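## Task

Put the entire chain bracelet into the back-left compartment of the six-compartment jewelry box, the bangle into the back-right one, every ring into the front-right one and every ear stud into the front-middle one. Each item has to rest lower than the divider tops. The hinge side counts as the back, and left and right are judged by someone standing at the front looking toward the hinge. The box must end up upright on the table.

## Robot and tools

ROBOT. Two 6-joint arms with parallel grippers: left_arm and right_arm. Joints per arm, always in this order: waist, shoulder, elbow, wrist pitch, wrist yaw, wrist roll. Stated ranges in radians: waist -2.618 to 3.054, shoulder 0.000 to 3.142, elbow 0.000 to 3.142, wrist pitch -1.571 to 1.571, wrist yaw -1.571 to 1.571, wrist roll -2.094 to 2.094. True ends may differ by up to 0.059 rad either way.

FRAMES. Scene frame: origin on the table surface halfway between the arms' nominal bases, +x out over the table, +z up, left_arm toward +y (these names do not match image left/right). Calibrated bases: left_arm at (+0.019, +0.328, +0.026) m, right_arm at (+0.041, -0.259, +0.023) m, each turned only slightly about z. Hand positions in results are in each arm's own base frame and may be a few cm off, worse at long reach. The gripper fingers point along its +z and close along its y; the reported point sits between the pads, about 1 cm short of the tips.

THE ROW. Every motion command is built from rows of 14 numbers covering both arms even if one stays still: left waist, shoulder, elbow, wrist pitch, wrist yaw, wrist roll, left opening, then the same seven for the right. Joint numbers are absolute target angles in radians (joint space, not Cartesian), not offsets. Opening is an absolute command from -1 (closed) to +1 (fully open). To keep an arm or gripper unchanged, repeat its current value from Joint targets / Tool commands; a 0 opening is a real command. Targets more than 0.059 rad beyond a range end, and farther out than the joint's present angle, cause a refusal. Per control step each joint's target stays within a lead of its measured angle (waist 0.202, shoulder 0.258, elbow 0.3, wrist pitch 0.573, wrist yaw and roll 0.522), and if a row would shift a gripper over 200 mm, that arm's targets get scaled back.

TOOLS.
execute_actions(actions, cameras): actions is a list of actions; each action is a list of up to 15 rows, one row per 1/30 s step, the last row held to fill 15 steps. An empty list just reports state and images. cameras picks image sources: omitted, null or ["all"] gives all, [] gives none.
move(target, speed, blend, opening_speed, blocking, cameras): target is one row or a list of up to 15 rows, all joints interpolated together toward them (grippers travel curved paths, no obstacle avoidance). speed: rad/s of the joint with the longest way, 0.01 to 2, default 0.5, single number or one per target. blend: rad, corner rounding for intermediate targets, default 0. opening_speed: rate of the opening command per second, at least 0.2. Paths take at least 0.5 s; over 10 s they fall short. blocking=false returns after about 0.5 s while motion continues; a new move then replaces it. The result adds a move: line: done, off_target (rested over 0.035 rad from target), moving, held or fault, possibly limits=held, plus each lagging arm's worst joint and error.
wait(seconds 0 to 10, cameras): let time pass holding last commands.
stop(cameras): brake a running move.
zoom_image(camera, region): camera is cam_high, cam_low, cam_left_wrist or cam_right_wrist; region is [x0, y0, x1, y1] in pixels, origin top-left, at most 504 by 504.
finished_scene(scene): pass the current scene number; irreversible, the goal must hold with the robot idle.

RESULTS. Joint positions and Joint velocities give one block per arm in joint order; the last entry is gripper gap in metres (0.093 open) and its rate. Joint targets shows what joints are being driven toward now. grip_measured uses the -1..+1 scale: pads meet near -0.94, and each mm of object width adds about 0.0208; it may read up to 0.02 high. To grip a rigid item firmly, command about 0.24 below its width reading; small or round items may need lower. A reading below -0.94 does not prove something is held. Joint torques (N m, positive toward larger angle) include arm weight; joints 1-3 wrap at ±28. Notes like "joint sent to its limit" or "joint command not followed" (clearance check changed targets) may appear. MOTOR HOT appears at 75 °C; at 90 °C the arm folds and idles; at 100 °C it goes limp.

CAMERAS. All four images are 896x504; calibration with K, distortion and pose matrices is supplied (fixed cameras in scene frame, wrist cameras in their arm's base frame), accurate to a few mm or degrees.

CAUTIONS. Do not drop items, release them while moving, slam or strike things, or press hard; never let the arms collide with each other. Nothing may end up off the table. Avoid unnecessary stops, long loaded holds and stretched poses that heat motors. Occasional external tugs may disturb held or loose items. Faster moves and deeper targets past contact hit harder.

Each tool is called after "Request:" as name(argument=value, ...), one argument or row to a line, values as JSON.

## Session

Request:
execute_actions(
  actions=[],
)

Scene clock: 0.00 s.
left_arm: end_effector_position=(+0.0412, +0.3577, +0.2539) grip_measured=+1.000 end_effector_quat_wxyz=(+0.251, -0.461, +0.833, +0.176) | right_arm: end_effector_position=(+0.4969, +0.1004, +0.3422) grip_measured=+1.000 end_effector_quat_wxyz=(+0.726, +0.125, +0.626, -0.256)
Joint positions: left_arm=[1.578 1.454 1.524 -1.069 0.263 0.489 0.093] | right_arm=[0.481 1.846 1.276 0.915 0.99 -0.433 0.093]
Joint velocities: within noise
Joint torques (N m): no reading
Motor temperatures (°C): left_arm=[28 35 32 37 26 28 27] | right_arm=[30 36 35 35 29 26 27]
Heat: left arm: 37 °C; right arm: 36 °C.
Joint targets: left_arm=[1.578 1.446 1.535 -1.064 0.263 0.489] | right_arm=[0.481 1.837 1.283 0.914 0.990 -0.433]
Tool commands: left_gripper/opening=+1.0 right_gripper/opening=+1.0

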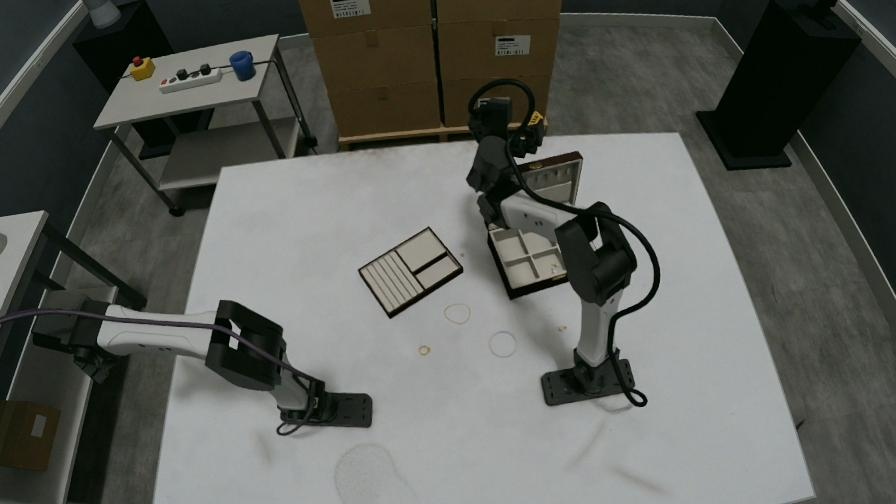

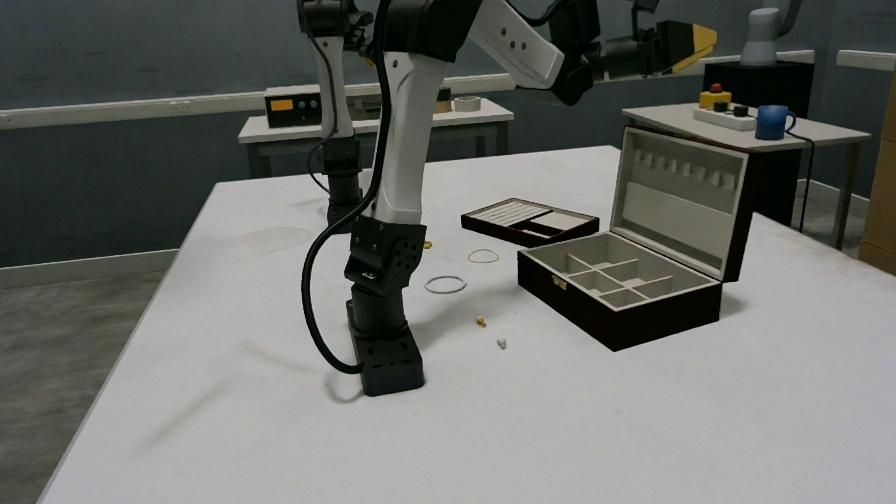

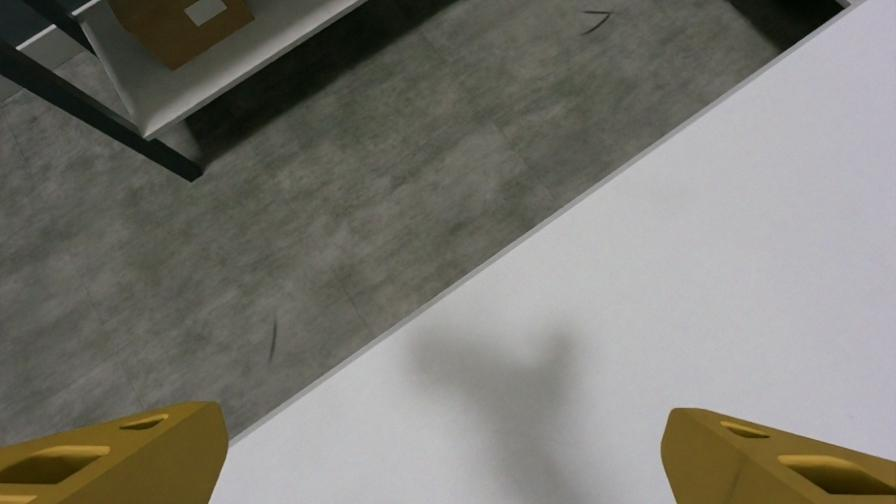

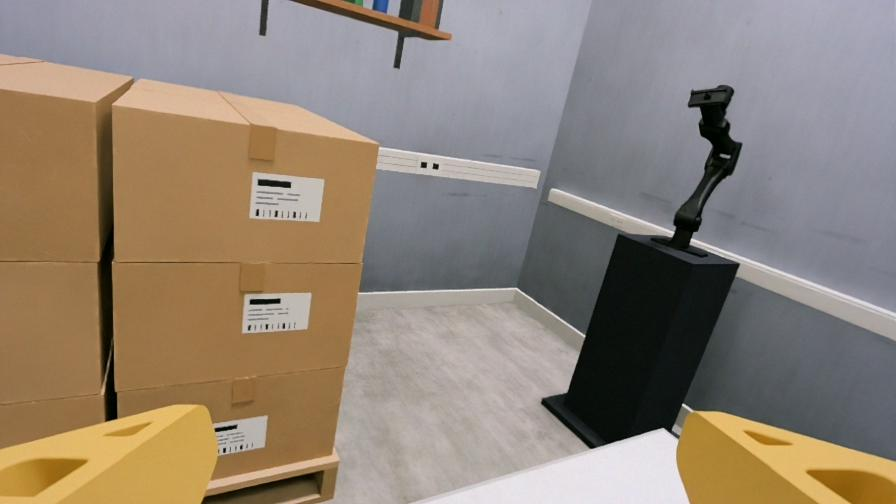

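Request:
zoom_image(
  camera="cam_high",
  region=[340, 210, 580, 380],
)

Request:
zoom_image(
  camera="cam_low",
  region=[390, 180, 740, 370],
)

Request:
zoom_image(
  camera="cam_high",
  region=[470, 130, 610, 310],
)

Scaled by 2.100 from the camera's 896x504 image, which has a finer 1280x720 frame.

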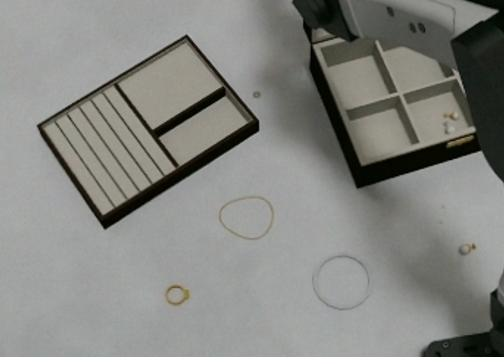

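Scaled by 1.440 from the camera's 896x504 image, which has a finer 1280x720 frame.

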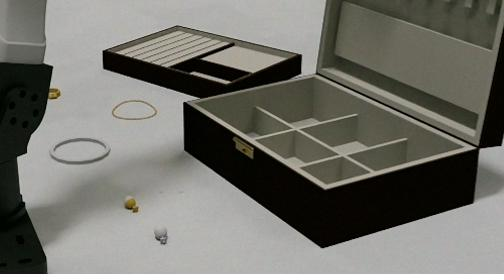

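Scaled by 2.800 from the camera's 896x504 image, which has a finer 1280x720 frame.

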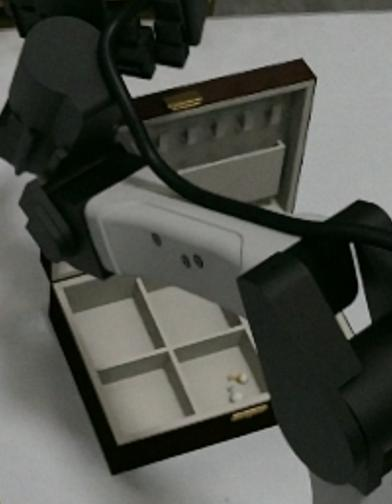

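Request:
move(
  target=[-0.884,1.644,1.406,-1.333,0,0,1,-1.3,1.2,1.4,-1.2,0,0,1],
  speed=0.9,
)

Scene clock: 85.07 s.
left_arm: end_effector_position=(+0.1858, -0.2292, +0.1387) grip_measured=+1.000 end_effector_quat_wxyz=(+0.007, +0.430, +0.903, -0.012) | right_arm: end_effector_position=(+0.0763, -0.2761, +0.2551) grip_measured=+1.000 end_effector_quat_wxyz=(+0.215, +0.576, +0.770, -0.171)
Joint positions: left_arm=[-0.881 1.637 1.413 -1.324 0.015 0.009 0.093] | right_arm=[-1.295 1.21 1.379 -1.182 0.01 -0.013 0.093]
Joint velocities: within noise
Joint torques (N m): left_arm=[-0.42 -5.49 4.88 0.31 -0.09 -0.04] | right_arm=[0.06 -4.85 8.96 1.29 -0.09 0.19]
Motor temperatures (°C): left_arm=[28 38 35 38 26 28 27] | right_arm=[30 54 42 38 28 26 27]
Heat: left arm: 38 °C; right arm: 54 °C.
Joint targets: left_arm=[-0.884 1.644 1.406 -1.333 0.000 0.000] | right_arm=[-1.300 1.200 1.400 -1.200 0.000 0.000]
move: done
camera_calibration:
cam_left_wrist: T_world_to_cam=[[-0.769005, -0.639088, 0.0141081, -0.00549573], [-0.59082, 0.719005, 0.366011, 0.265878], [-0.244057, 0.273129, -0.930503, 0.317789], [0, 0, 0, 1]] pos_world=[0.230418, -0.281477, 0.198467]
cam_right_wrist: T_world_to_cam=[[-0.957652, -0.287748, 0.0101478, -0.00968559], [-0.287151, 0.951891, -0.106992, 0.351314], [0.0211272, -0.105375, -0.994208, 0.299315], [0, 0, 0, 1]] pos_world=[0.085281, -0.305659, 0.335268]

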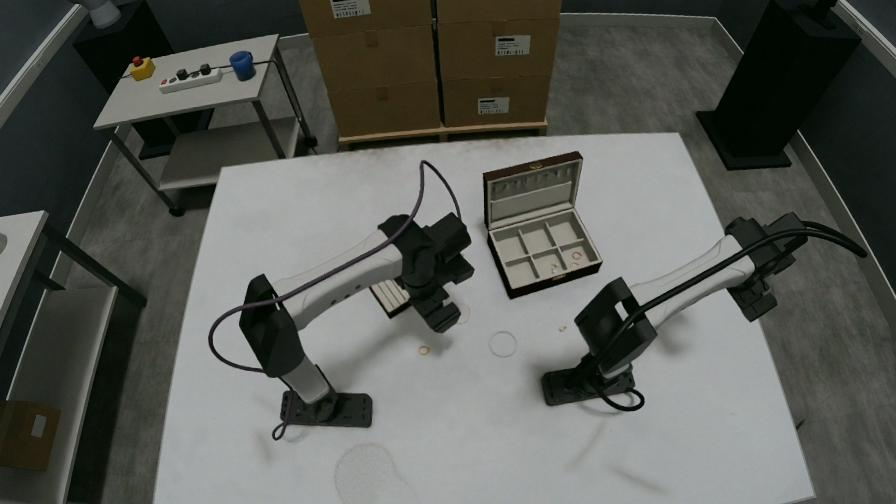

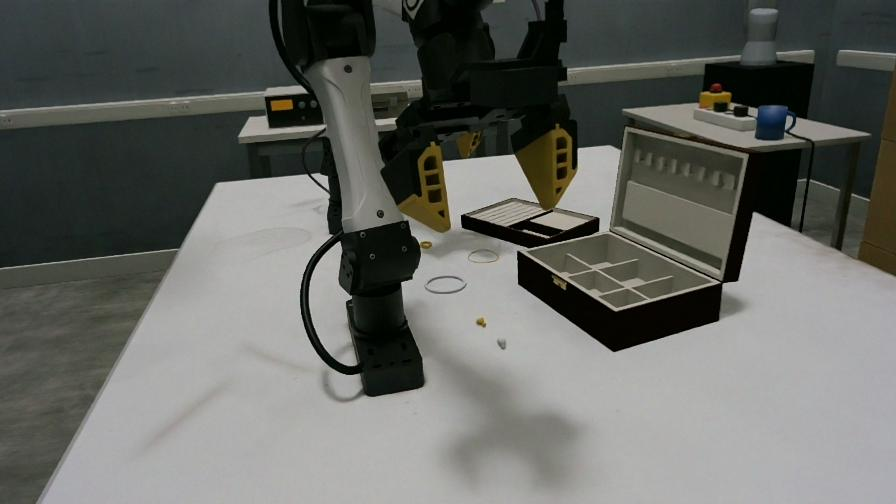

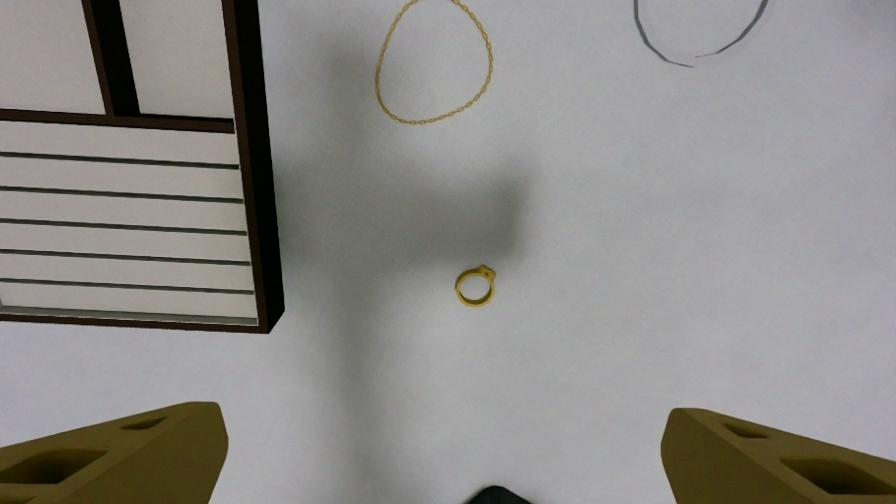

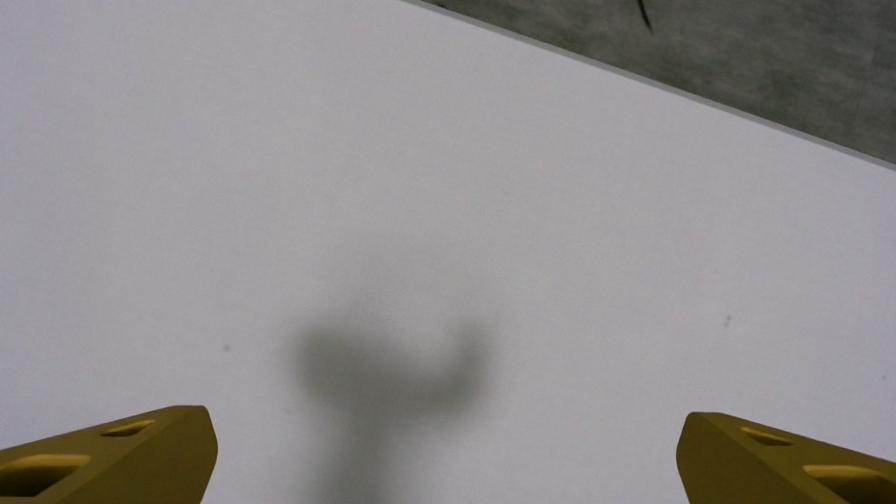

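Request:
move(
  target=[-0.884,1.644,1.406,-1.333,0,0,1,0.05,1.19,0.993,-1.374,0,0,1],
  speed=0.9,
)

Request:
zoom_image(
  camera="cam_high",
  region=[470, 140, 620, 310],
)

Request:
zoom_image(
  camera="cam_right_wrist",
  region=[200, 0, 704, 504],
)

Scene clock: 113.23 s.
left_arm: end_effector_position=(+0.1856, -0.2288, +0.1387) grip_measured=+1.000 end_effector_quat_wxyz=(+0.006, +0.430, +0.903, -0.011) | right_arm: end_effector_position=(+0.1797, +0.0076, +0.1264) grip_measured=+1.000 end_effector_quat_wxyz=(+0.004, -0.028, +1.000, -0.001)
Joint positions: left_arm=[-0.881 1.637 1.413 -1.326 0.014 0.007 0.093] | right_arm=[0.045 1.206 1 -1.357 0.003 -0.011 0.093]
Joint velocities: within noise
Joint torques (N m): left_arm=[-0.42 -5.48 4.88 0.33 -0.11 -0.05] | right_arm=[0.91 -4.83 5.74 0.21 -0.01 0.16]
Motor temperatures (°C): left_arm=[28 38 35 37 26 27 27] | right_arm=[30 45 41 37 28 26 27]
Heat: left arm: 38 °C; right arm: 45 °C.
Joint targets: left_arm=[-0.884 1.644 1.406 -1.333 0.000 0.000] | right_arm=[0.050 1.190 0.993 -1.374 0.000 0.000]
move: done
camera_calibration:
cam_left_wrist: T_world_to_cam=[[-0.768253, -0.640006, 0.013362, -0.00561164], [-0.591413, 0.717602, 0.367802, 0.264992], [-0.244984, 0.274663, -0.929808, 0.318037], [0, 0, 0, 1]] pos_world=[0.230323, -0.281103, 0.198323]
cam_right_wrist: T_world_to_cam=[[0.0626172, -0.998013, -0.00707526, -0.0035126], [-0.901978, -0.0596235, 0.427645, 0.147792], [-0.427217, -0.0203962, -0.903919, 0.267628], [0, 0, 0, 1]] pos_world=[0.24786, 0.0107648, 0.178687]

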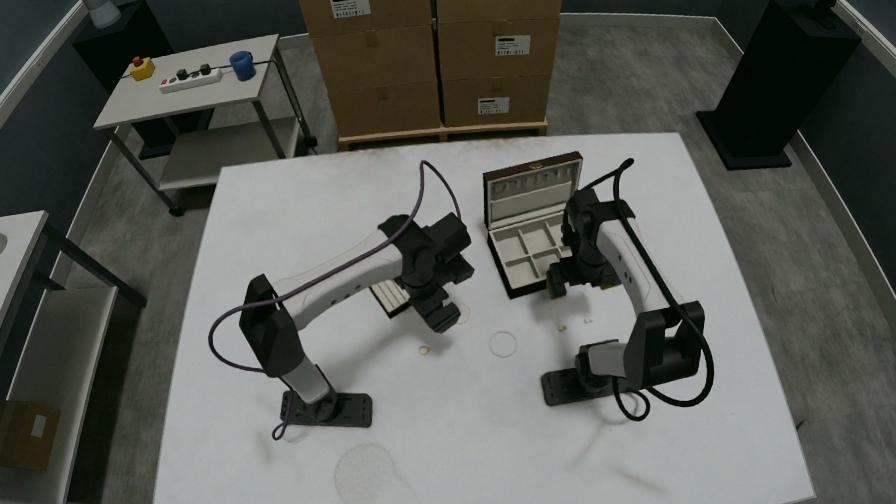

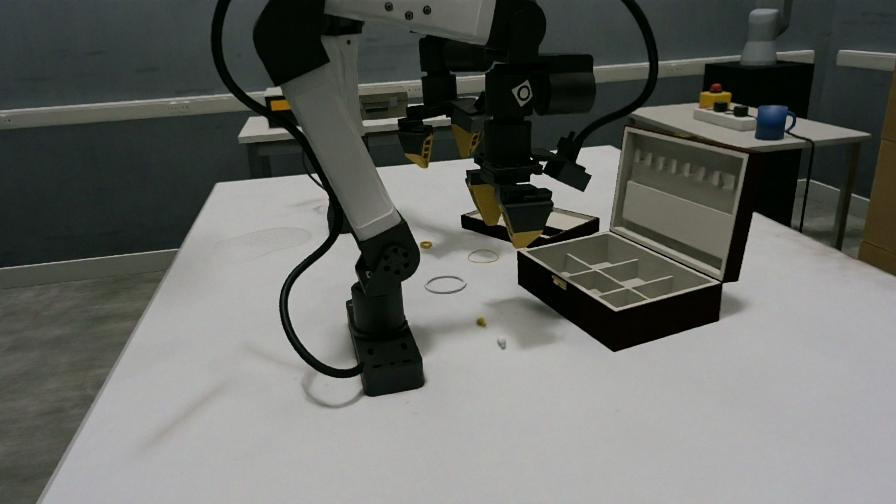

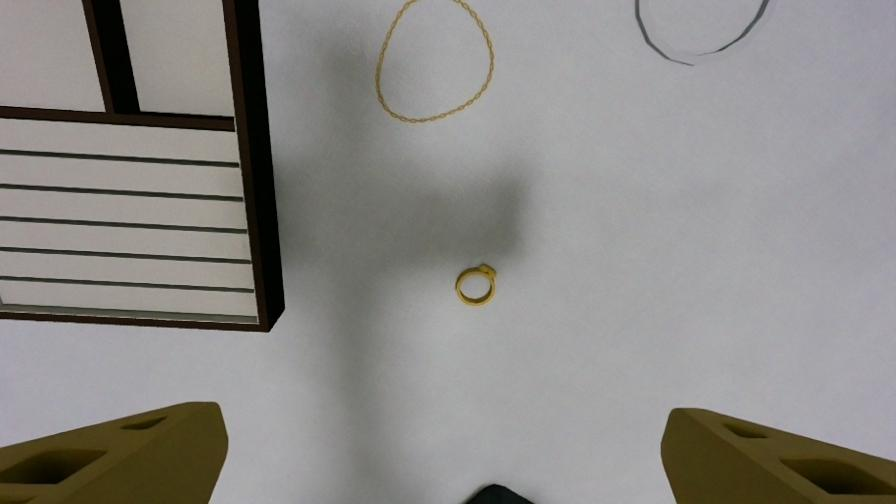

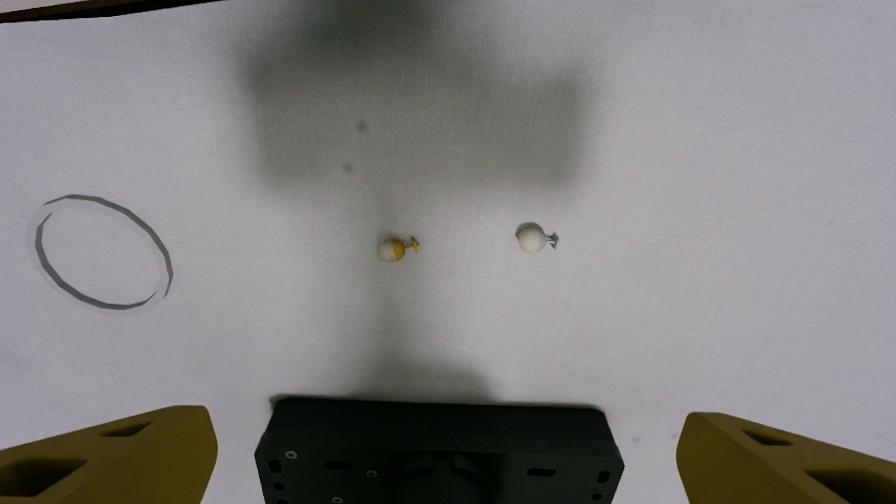

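Scaled by 2.965 from the camera's 896x504 image, which has a finer 1280x720 frame.

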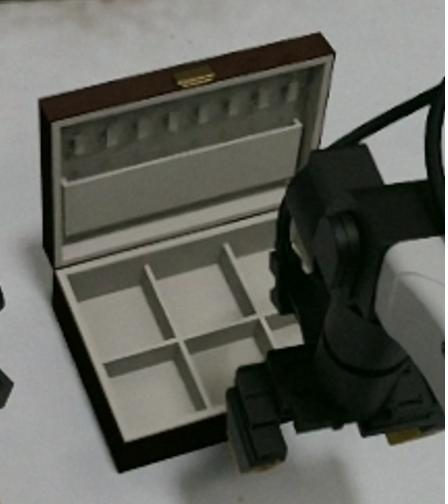

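Scaled by 1.000.

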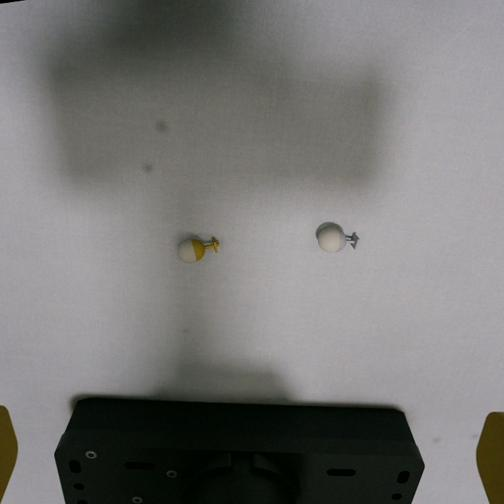

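Request:
move(
  target=[1.0,1.3,1.3,-1.3,0,0,1,0.2095,1.15,0.648,-1.08,0,1.571,-0.2],
  speed=0.7,
)

Request:
zoom_image(
  camera="cam_high",
  region=[470, 140, 620, 310],
)

Scene clock: 177.80 s.
left_arm: end_effector_position=(+0.1427, +0.2163, +0.1919) grip_measured=+1.000 end_effector_quat_wxyz=(+0.111, -0.469, +0.874, +0.056) | right_arm: end_effector_position=(+0.1476, +0.0299, +0.0470) grip_measured=-0.198 end_effector_quat_wxyz=(-0.009, +0.627, +0.779, -0.014)
Joint positions: left_arm=[0.993 1.317 1.308 -1.312 0.009 0.007 0.093] | right_arm=[0.203 1.162 0.656 -1.096 0.003 1.558 0.036]
Joint velocities: within noise
Joint torques (N m): left_arm=[0.38 -5.14 4.98 0.96 -0.04 -0.05] | right_arm=[1.01 -3.63 5.35 0.37 0.06 0.15]
Motor temperatures (°C): left_arm=[27 38 34 35 26 27 27] | right_arm=[30 40 41 34 27 26 27]
Heat: left arm: 38 °C; right arm: 41 °C.
Joint targets: left_arm=[1.000 1.300 1.300 -1.300 0.000 0.000] | right_arm=[0.209 1.150 0.648 -1.080 0.000 1.571]
move: done
camera_calibration:
cam_left_wrist: T_world_to_cam=[[0.839796, -0.542832, 0.00874242, -0.00404194], [-0.538045, -0.830026, 0.146848, 0.270172], [-0.0724574, -0.128026, -0.98912, 0.308623], [0, 0, 0, 1]] pos_world=[0.171121, 0.261567, 0.265626]
cam_right_wrist: T_world_to_cam=[[-0.975053, -0.220847, 0.0223331, 0.148748], [-0.18976, 0.881519, 0.432337, 0.0206132], [-0.115168, 0.417313, -0.901435, 0.123359], [0, 0, 0, 1]] pos_world=[0.163156, -0.0367999, 0.0989667]

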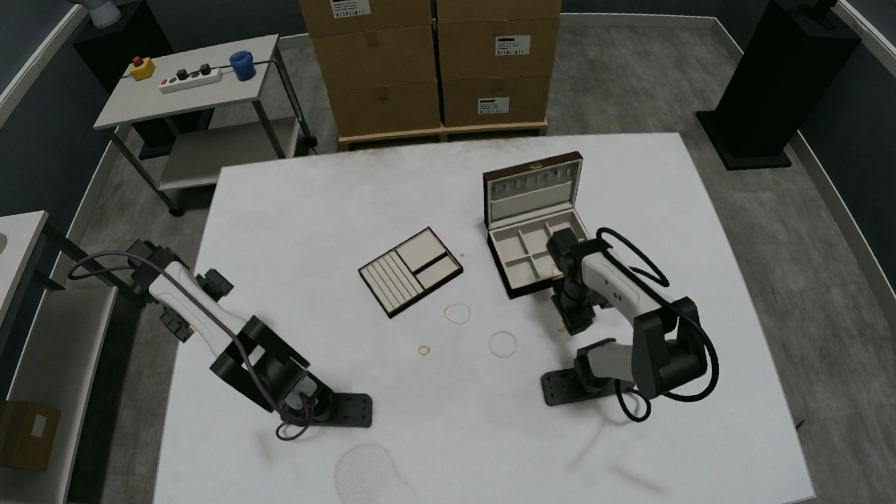

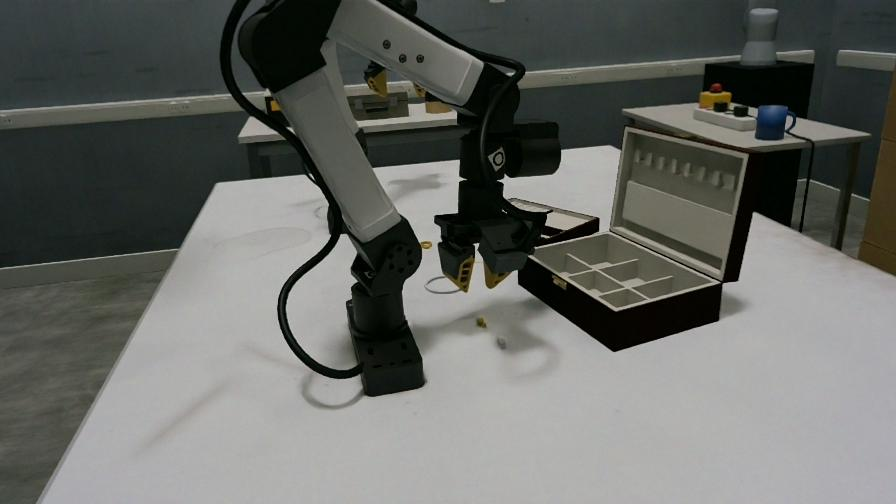

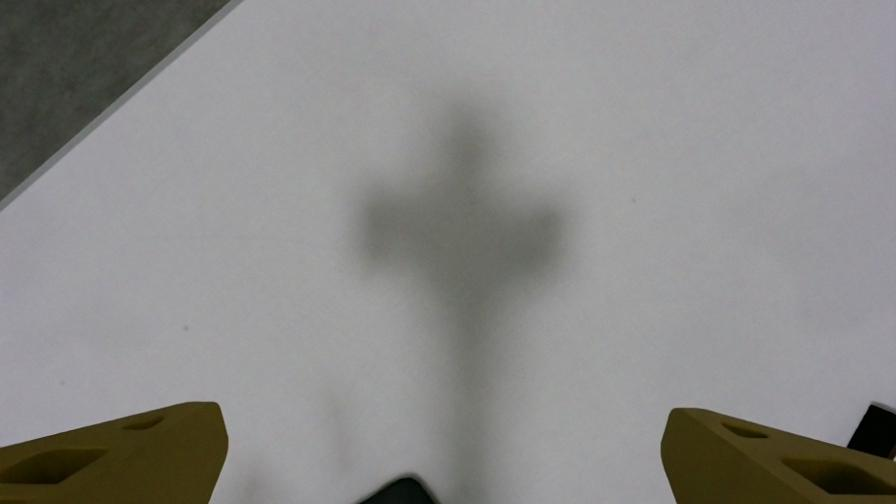

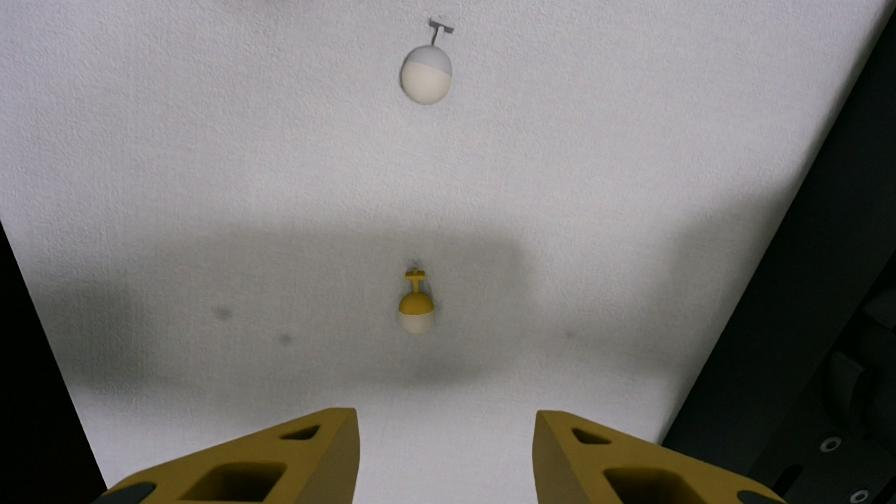

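Scaled by 2.965 from the camera's 896x504 image, which has a finer 1280x720 frame.

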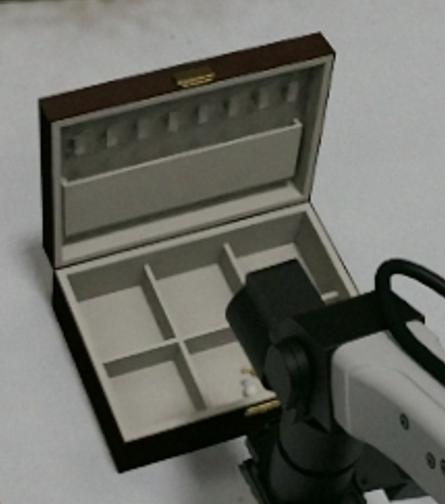

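Request:
move(
  target=[1.0,1.3,1.3,-1.3,0,0,1,0.262,1.225,0.522,-0.84,0,1.571,-0.2],
  speed=0.5,
  cameras=["cam_low","cam_right_wrist"],
)

Request:
zoom_image(
  camera="cam_low",
  region=[430, 240, 560, 380],
)

Scene clock: 190.23 s.
left_arm: end_effector_position=(+0.1428, +0.2165, +0.1919) grip_measured=+1.000 end_effector_quat_wxyz=(+0.112, -0.469, +0.874, +0.056) | right_arm: end_effector_position=(+0.1567, +0.0405, +0.0093) grip_measured=-0.198 end_effector_quat_wxyz=(+0.009, +0.606, +0.795, +0.009)
Joint positions: left_arm=[0.993 1.317 1.308 -1.311 0.009 0.007 0.093] | right_arm=[0.256 1.218 0.528 -0.857 0.003 1.559 0.036]
Joint velocities: within noise
Joint torques (N m): left_arm=[0.38 -5.12 5.01 0.95 -0.04 -0.05] | right_arm=[1.01 -2.09 5.19 0.48 0.06 0.17]
Motor temperatures (°C): left_arm=[27 38 34 36 26 27 27] | right_arm=[30 40 40 33 27 26 27]
Heat: left arm: 38 °C; right arm: 40 °C.
Joint targets: left_arm=[1.000 1.300 1.300 -1.300 0.000 0.000] | right_arm=[0.262 1.225 0.522 -0.840 0.000 1.571]
move: done
camera_calibration:
cam_right_wrist: T_world_to_cam=[[-0.962057, -0.270659, -0.0344914, 0.161357], [-0.25864, 0.864383, 0.431217, 0.0408205], [-0.086899, 0.423776, -0.901589, 0.0813176], [0, 0, 0, 1]] pos_world=[0.172859, -0.0260721, 0.061278]
Images, in order (width x height): cam_low 896x504, cam_right_wrist 896x504.

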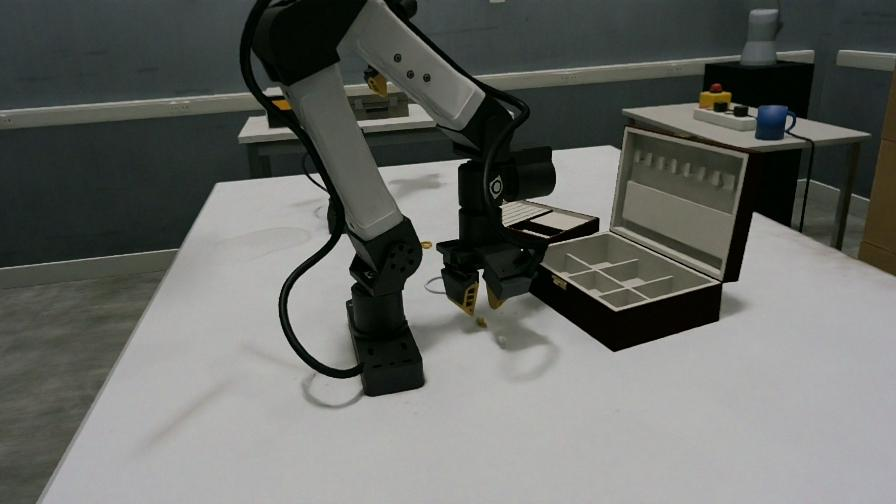

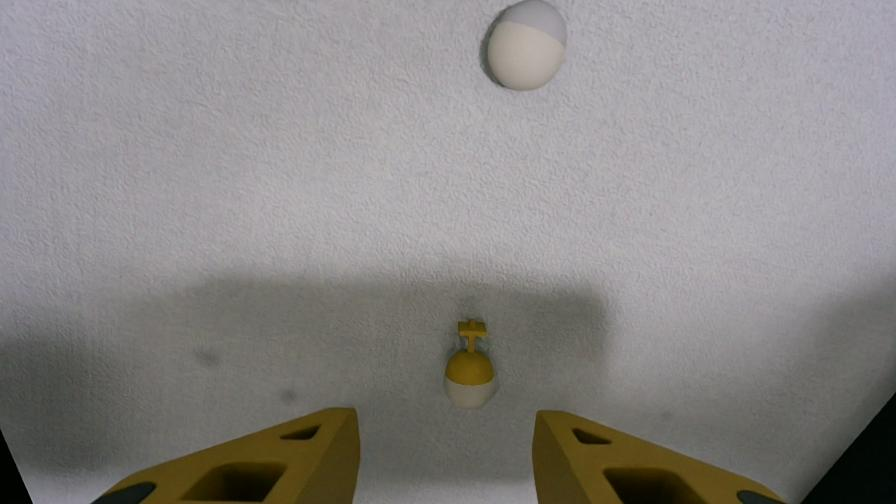

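Scaled by 3.600 from the camera's 896x504 image, which has a finer 1280x720 frame.

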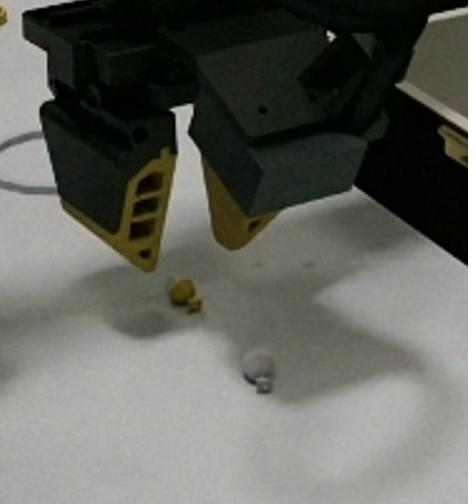

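Request:
move(
  target=[
    [1.0,1.3,1.3,-1.3,0,0,1,0.262,1.262,0.4535,-0.735,0,1.571,-0.2],
    [1.0,1.3,1.3,-1.3,0,0,1,0.262,1.262,0.4535,-0.735,0,1.571,-1],
    [1.0,1.3,1.3,-1.3,0,0,1,0.262,1.15,0.648,-1.05,0,1.571,-1],
  ],
  speed=[0.25,0.5,0.5],
  opening_speed=0.8,
  cameras=["cam_low","cam_right_wrist"],
)

Scene clock: 209.93 s.
left_arm: end_effector_position=(+0.1428, +0.2165, +0.1920) grip_measured=+1.000 end_effector_quat_wxyz=(+0.112, -0.469, +0.874, +0.056) | right_arm: end_effector_position=(+0.1533, +0.0396, +0.0412) grip_measured=-0.891 end_effector_quat_wxyz=(+0.004, +0.606, +0.795, +0.003)
Joint positions: left_arm=[0.993 1.317 1.308 -1.311 0.009 0.007 0.093] | right_arm=[0.256 1.159 0.63 -1.033 0.003 1.559 0.002]
Joint velocities: within noise
Joint torques (N m): left_arm=[0.38 -5.12 5.01 0.95 -0.04 -0.05] | right_arm=[0.99 -3.41 7.79 0.11 0.06 0.18]
Motor temperatures (°C): left_arm=[27 38 34 36 26 27 27] | right_arm=[30 38 40 33 27 26 27]
Heat: left arm: 38 °C; right arm: 40 °C.
Joint targets: left_arm=[1.000 1.300 1.300 -1.300 0.000 0.000] | right_arm=[0.262 1.150 0.648 -1.050 0.000 1.571]
move: done; target 2's new numbers were sent with right_arm's wrist pitch 0.057 rad from that target
camera_calibration:
cam_right_wrist: T_world_to_cam=[[-0.962462, -0.270761, -0.0188662, 0.158305], [-0.252073, 0.865931, 0.431999, 0.0257959], [-0.100632, 0.420538, -0.901677, 0.112367], [0, 0, 0, 1]] pos_world=[0.170173, -0.0267292, 0.0931614]
Images, in order (width x height): cam_low 896x504, cam_right_wrist 896x504.

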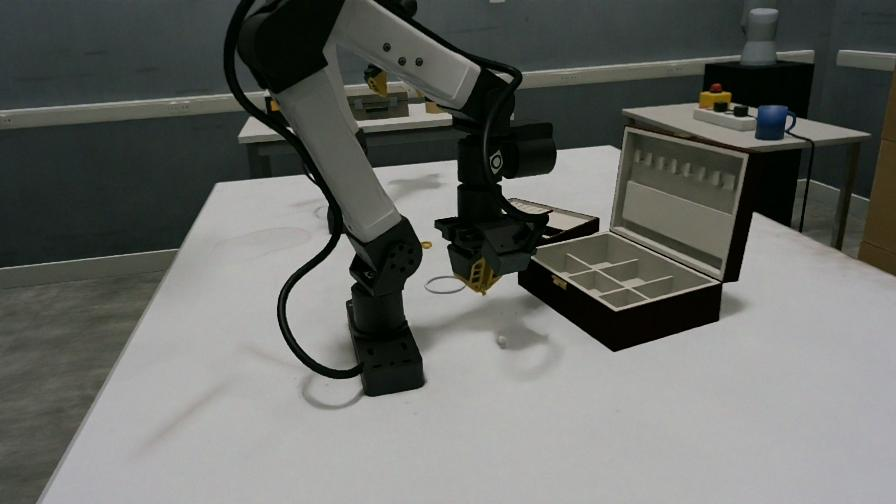

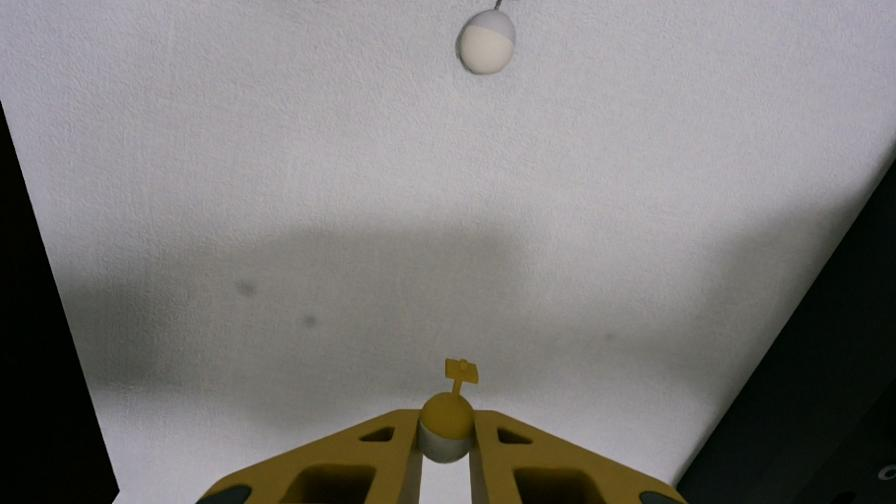

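Request:
move(
  target=[
    [1.0,1.3,1.3,-1.3,0,0,1,0.2,1.178,1.025,-1.40,0,1.571,-1],
    [1.0,1.3,1.3,-1.3,0,0,1,0.09,1.685,1.579,-1.445,0,1.571,-1],
  ],
  speed=0.6,
  blend=0.1,
)

Request:
zoom_image(
  camera="cam_right_wrist",
  region=[200, 0, 704, 504],
)

Scene clock: 241.70 s.
left_arm: end_effector_position=(+0.1428, +0.2165, +0.1920) grip_measured=+1.000 end_effector_quat_wxyz=(+0.112, -0.469, +0.874, +0.056) | right_arm: end_effector_position=(+0.3027, +0.0284, +0.1644) grip_measured=-0.891 end_effector_quat_wxyz=(+0.009, +0.668, +0.744, +0.008)
Joint positions: left_arm=[0.993 1.317 1.308 -1.311 0.009 0.007 0.093] | right_arm=[0.095 1.676 1.558 -1.428 0.003 1.559 0.002]
Joint velocities: within noise
Joint torques (N m): left_arm=[0.38 -5.12 5.01 0.95 -0.05 -0.05] | right_arm=[0.03 -7.21 8.4 0.15 0.06 0.17]
Motor temperatures (°C): left_arm=[27 38 35 36 26 27 27] | right_arm=[30 38 42 32 27 26 28]
Heat: left arm: 38 °C; right arm: 42 °C.
Joint targets: left_arm=[1.000 1.300 1.300 -1.300 0.000 0.000] | right_arm=[0.090 1.685 1.579 -1.445 0.000 1.571]
move: done
camera_calibration:
cam_left_wrist: T_world_to_cam=[[0.83979, -0.54284, 0.00874672, -0.00404178], [-0.538137, -0.830166, 0.145716, 0.270688], [-0.0718393, -0.127078, -0.989288, 0.308469], [0, 0, 0, 1]] pos_world=[0.171222, 0.261722, 0.265756]
cam_right_wrist: T_world_to_cam=[[-0.992989, -0.112948, -0.0348795, 0.308811], [-0.116902, 0.894483, 0.431549, -0.0216514], [-0.0175434, 0.4326, -0.901415, 0.217678], [0, 0, 0, 1]] pos_world=[0.307933, -0.039921, 0.216333]

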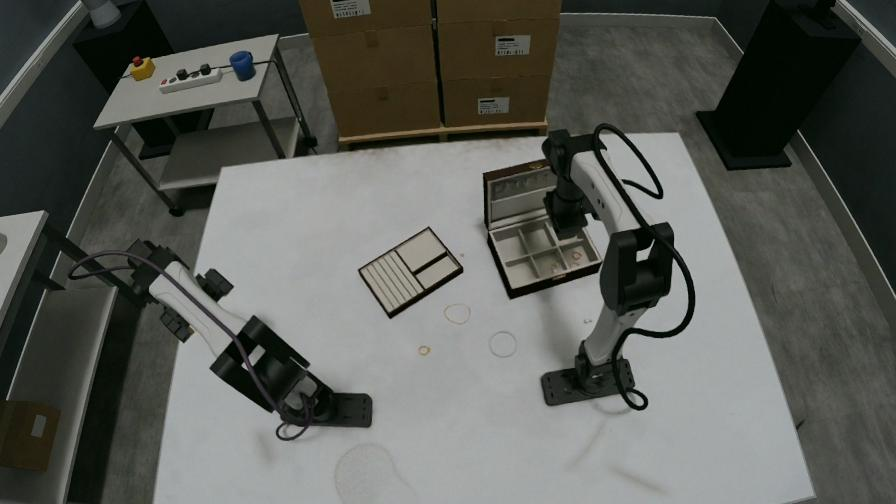

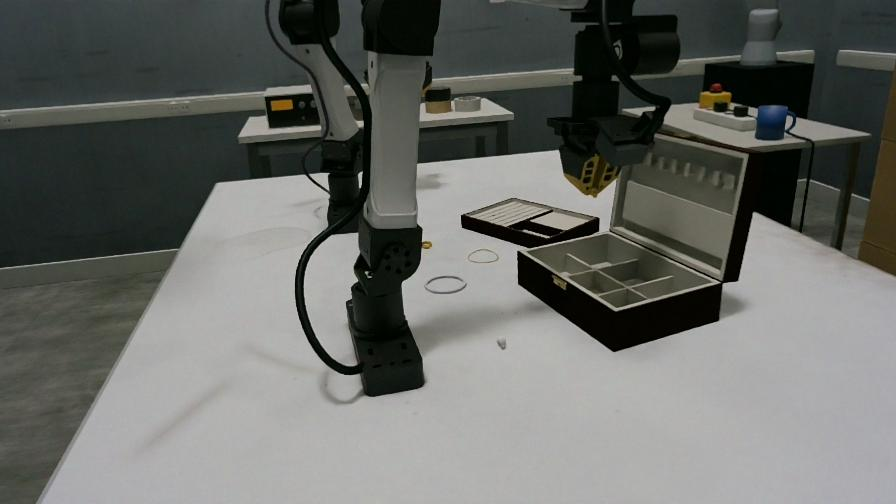

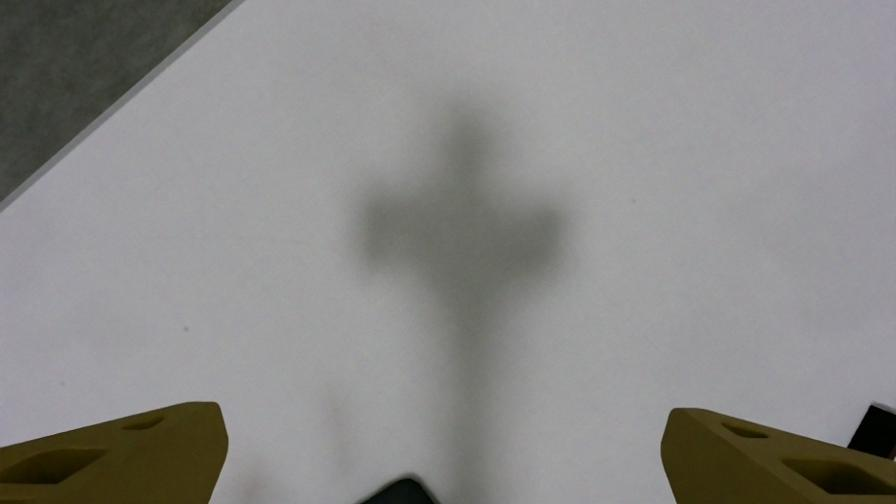

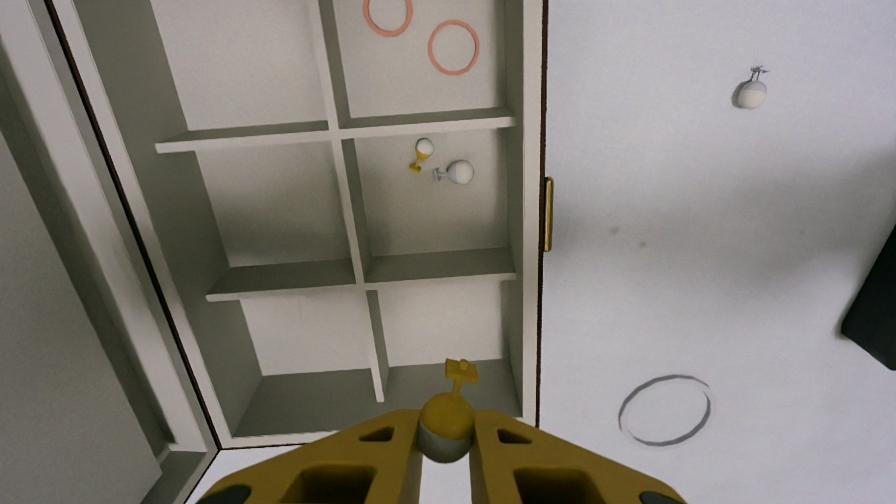

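Scaled by 1.000.

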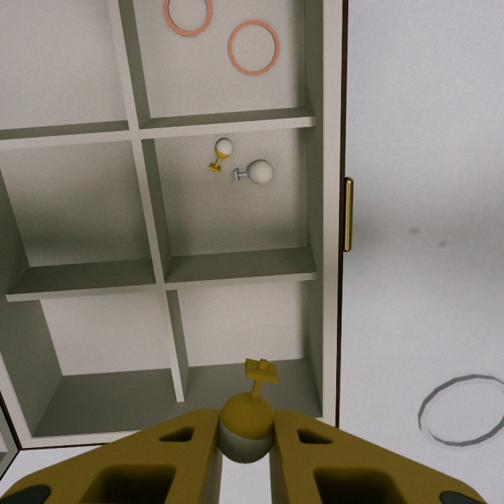

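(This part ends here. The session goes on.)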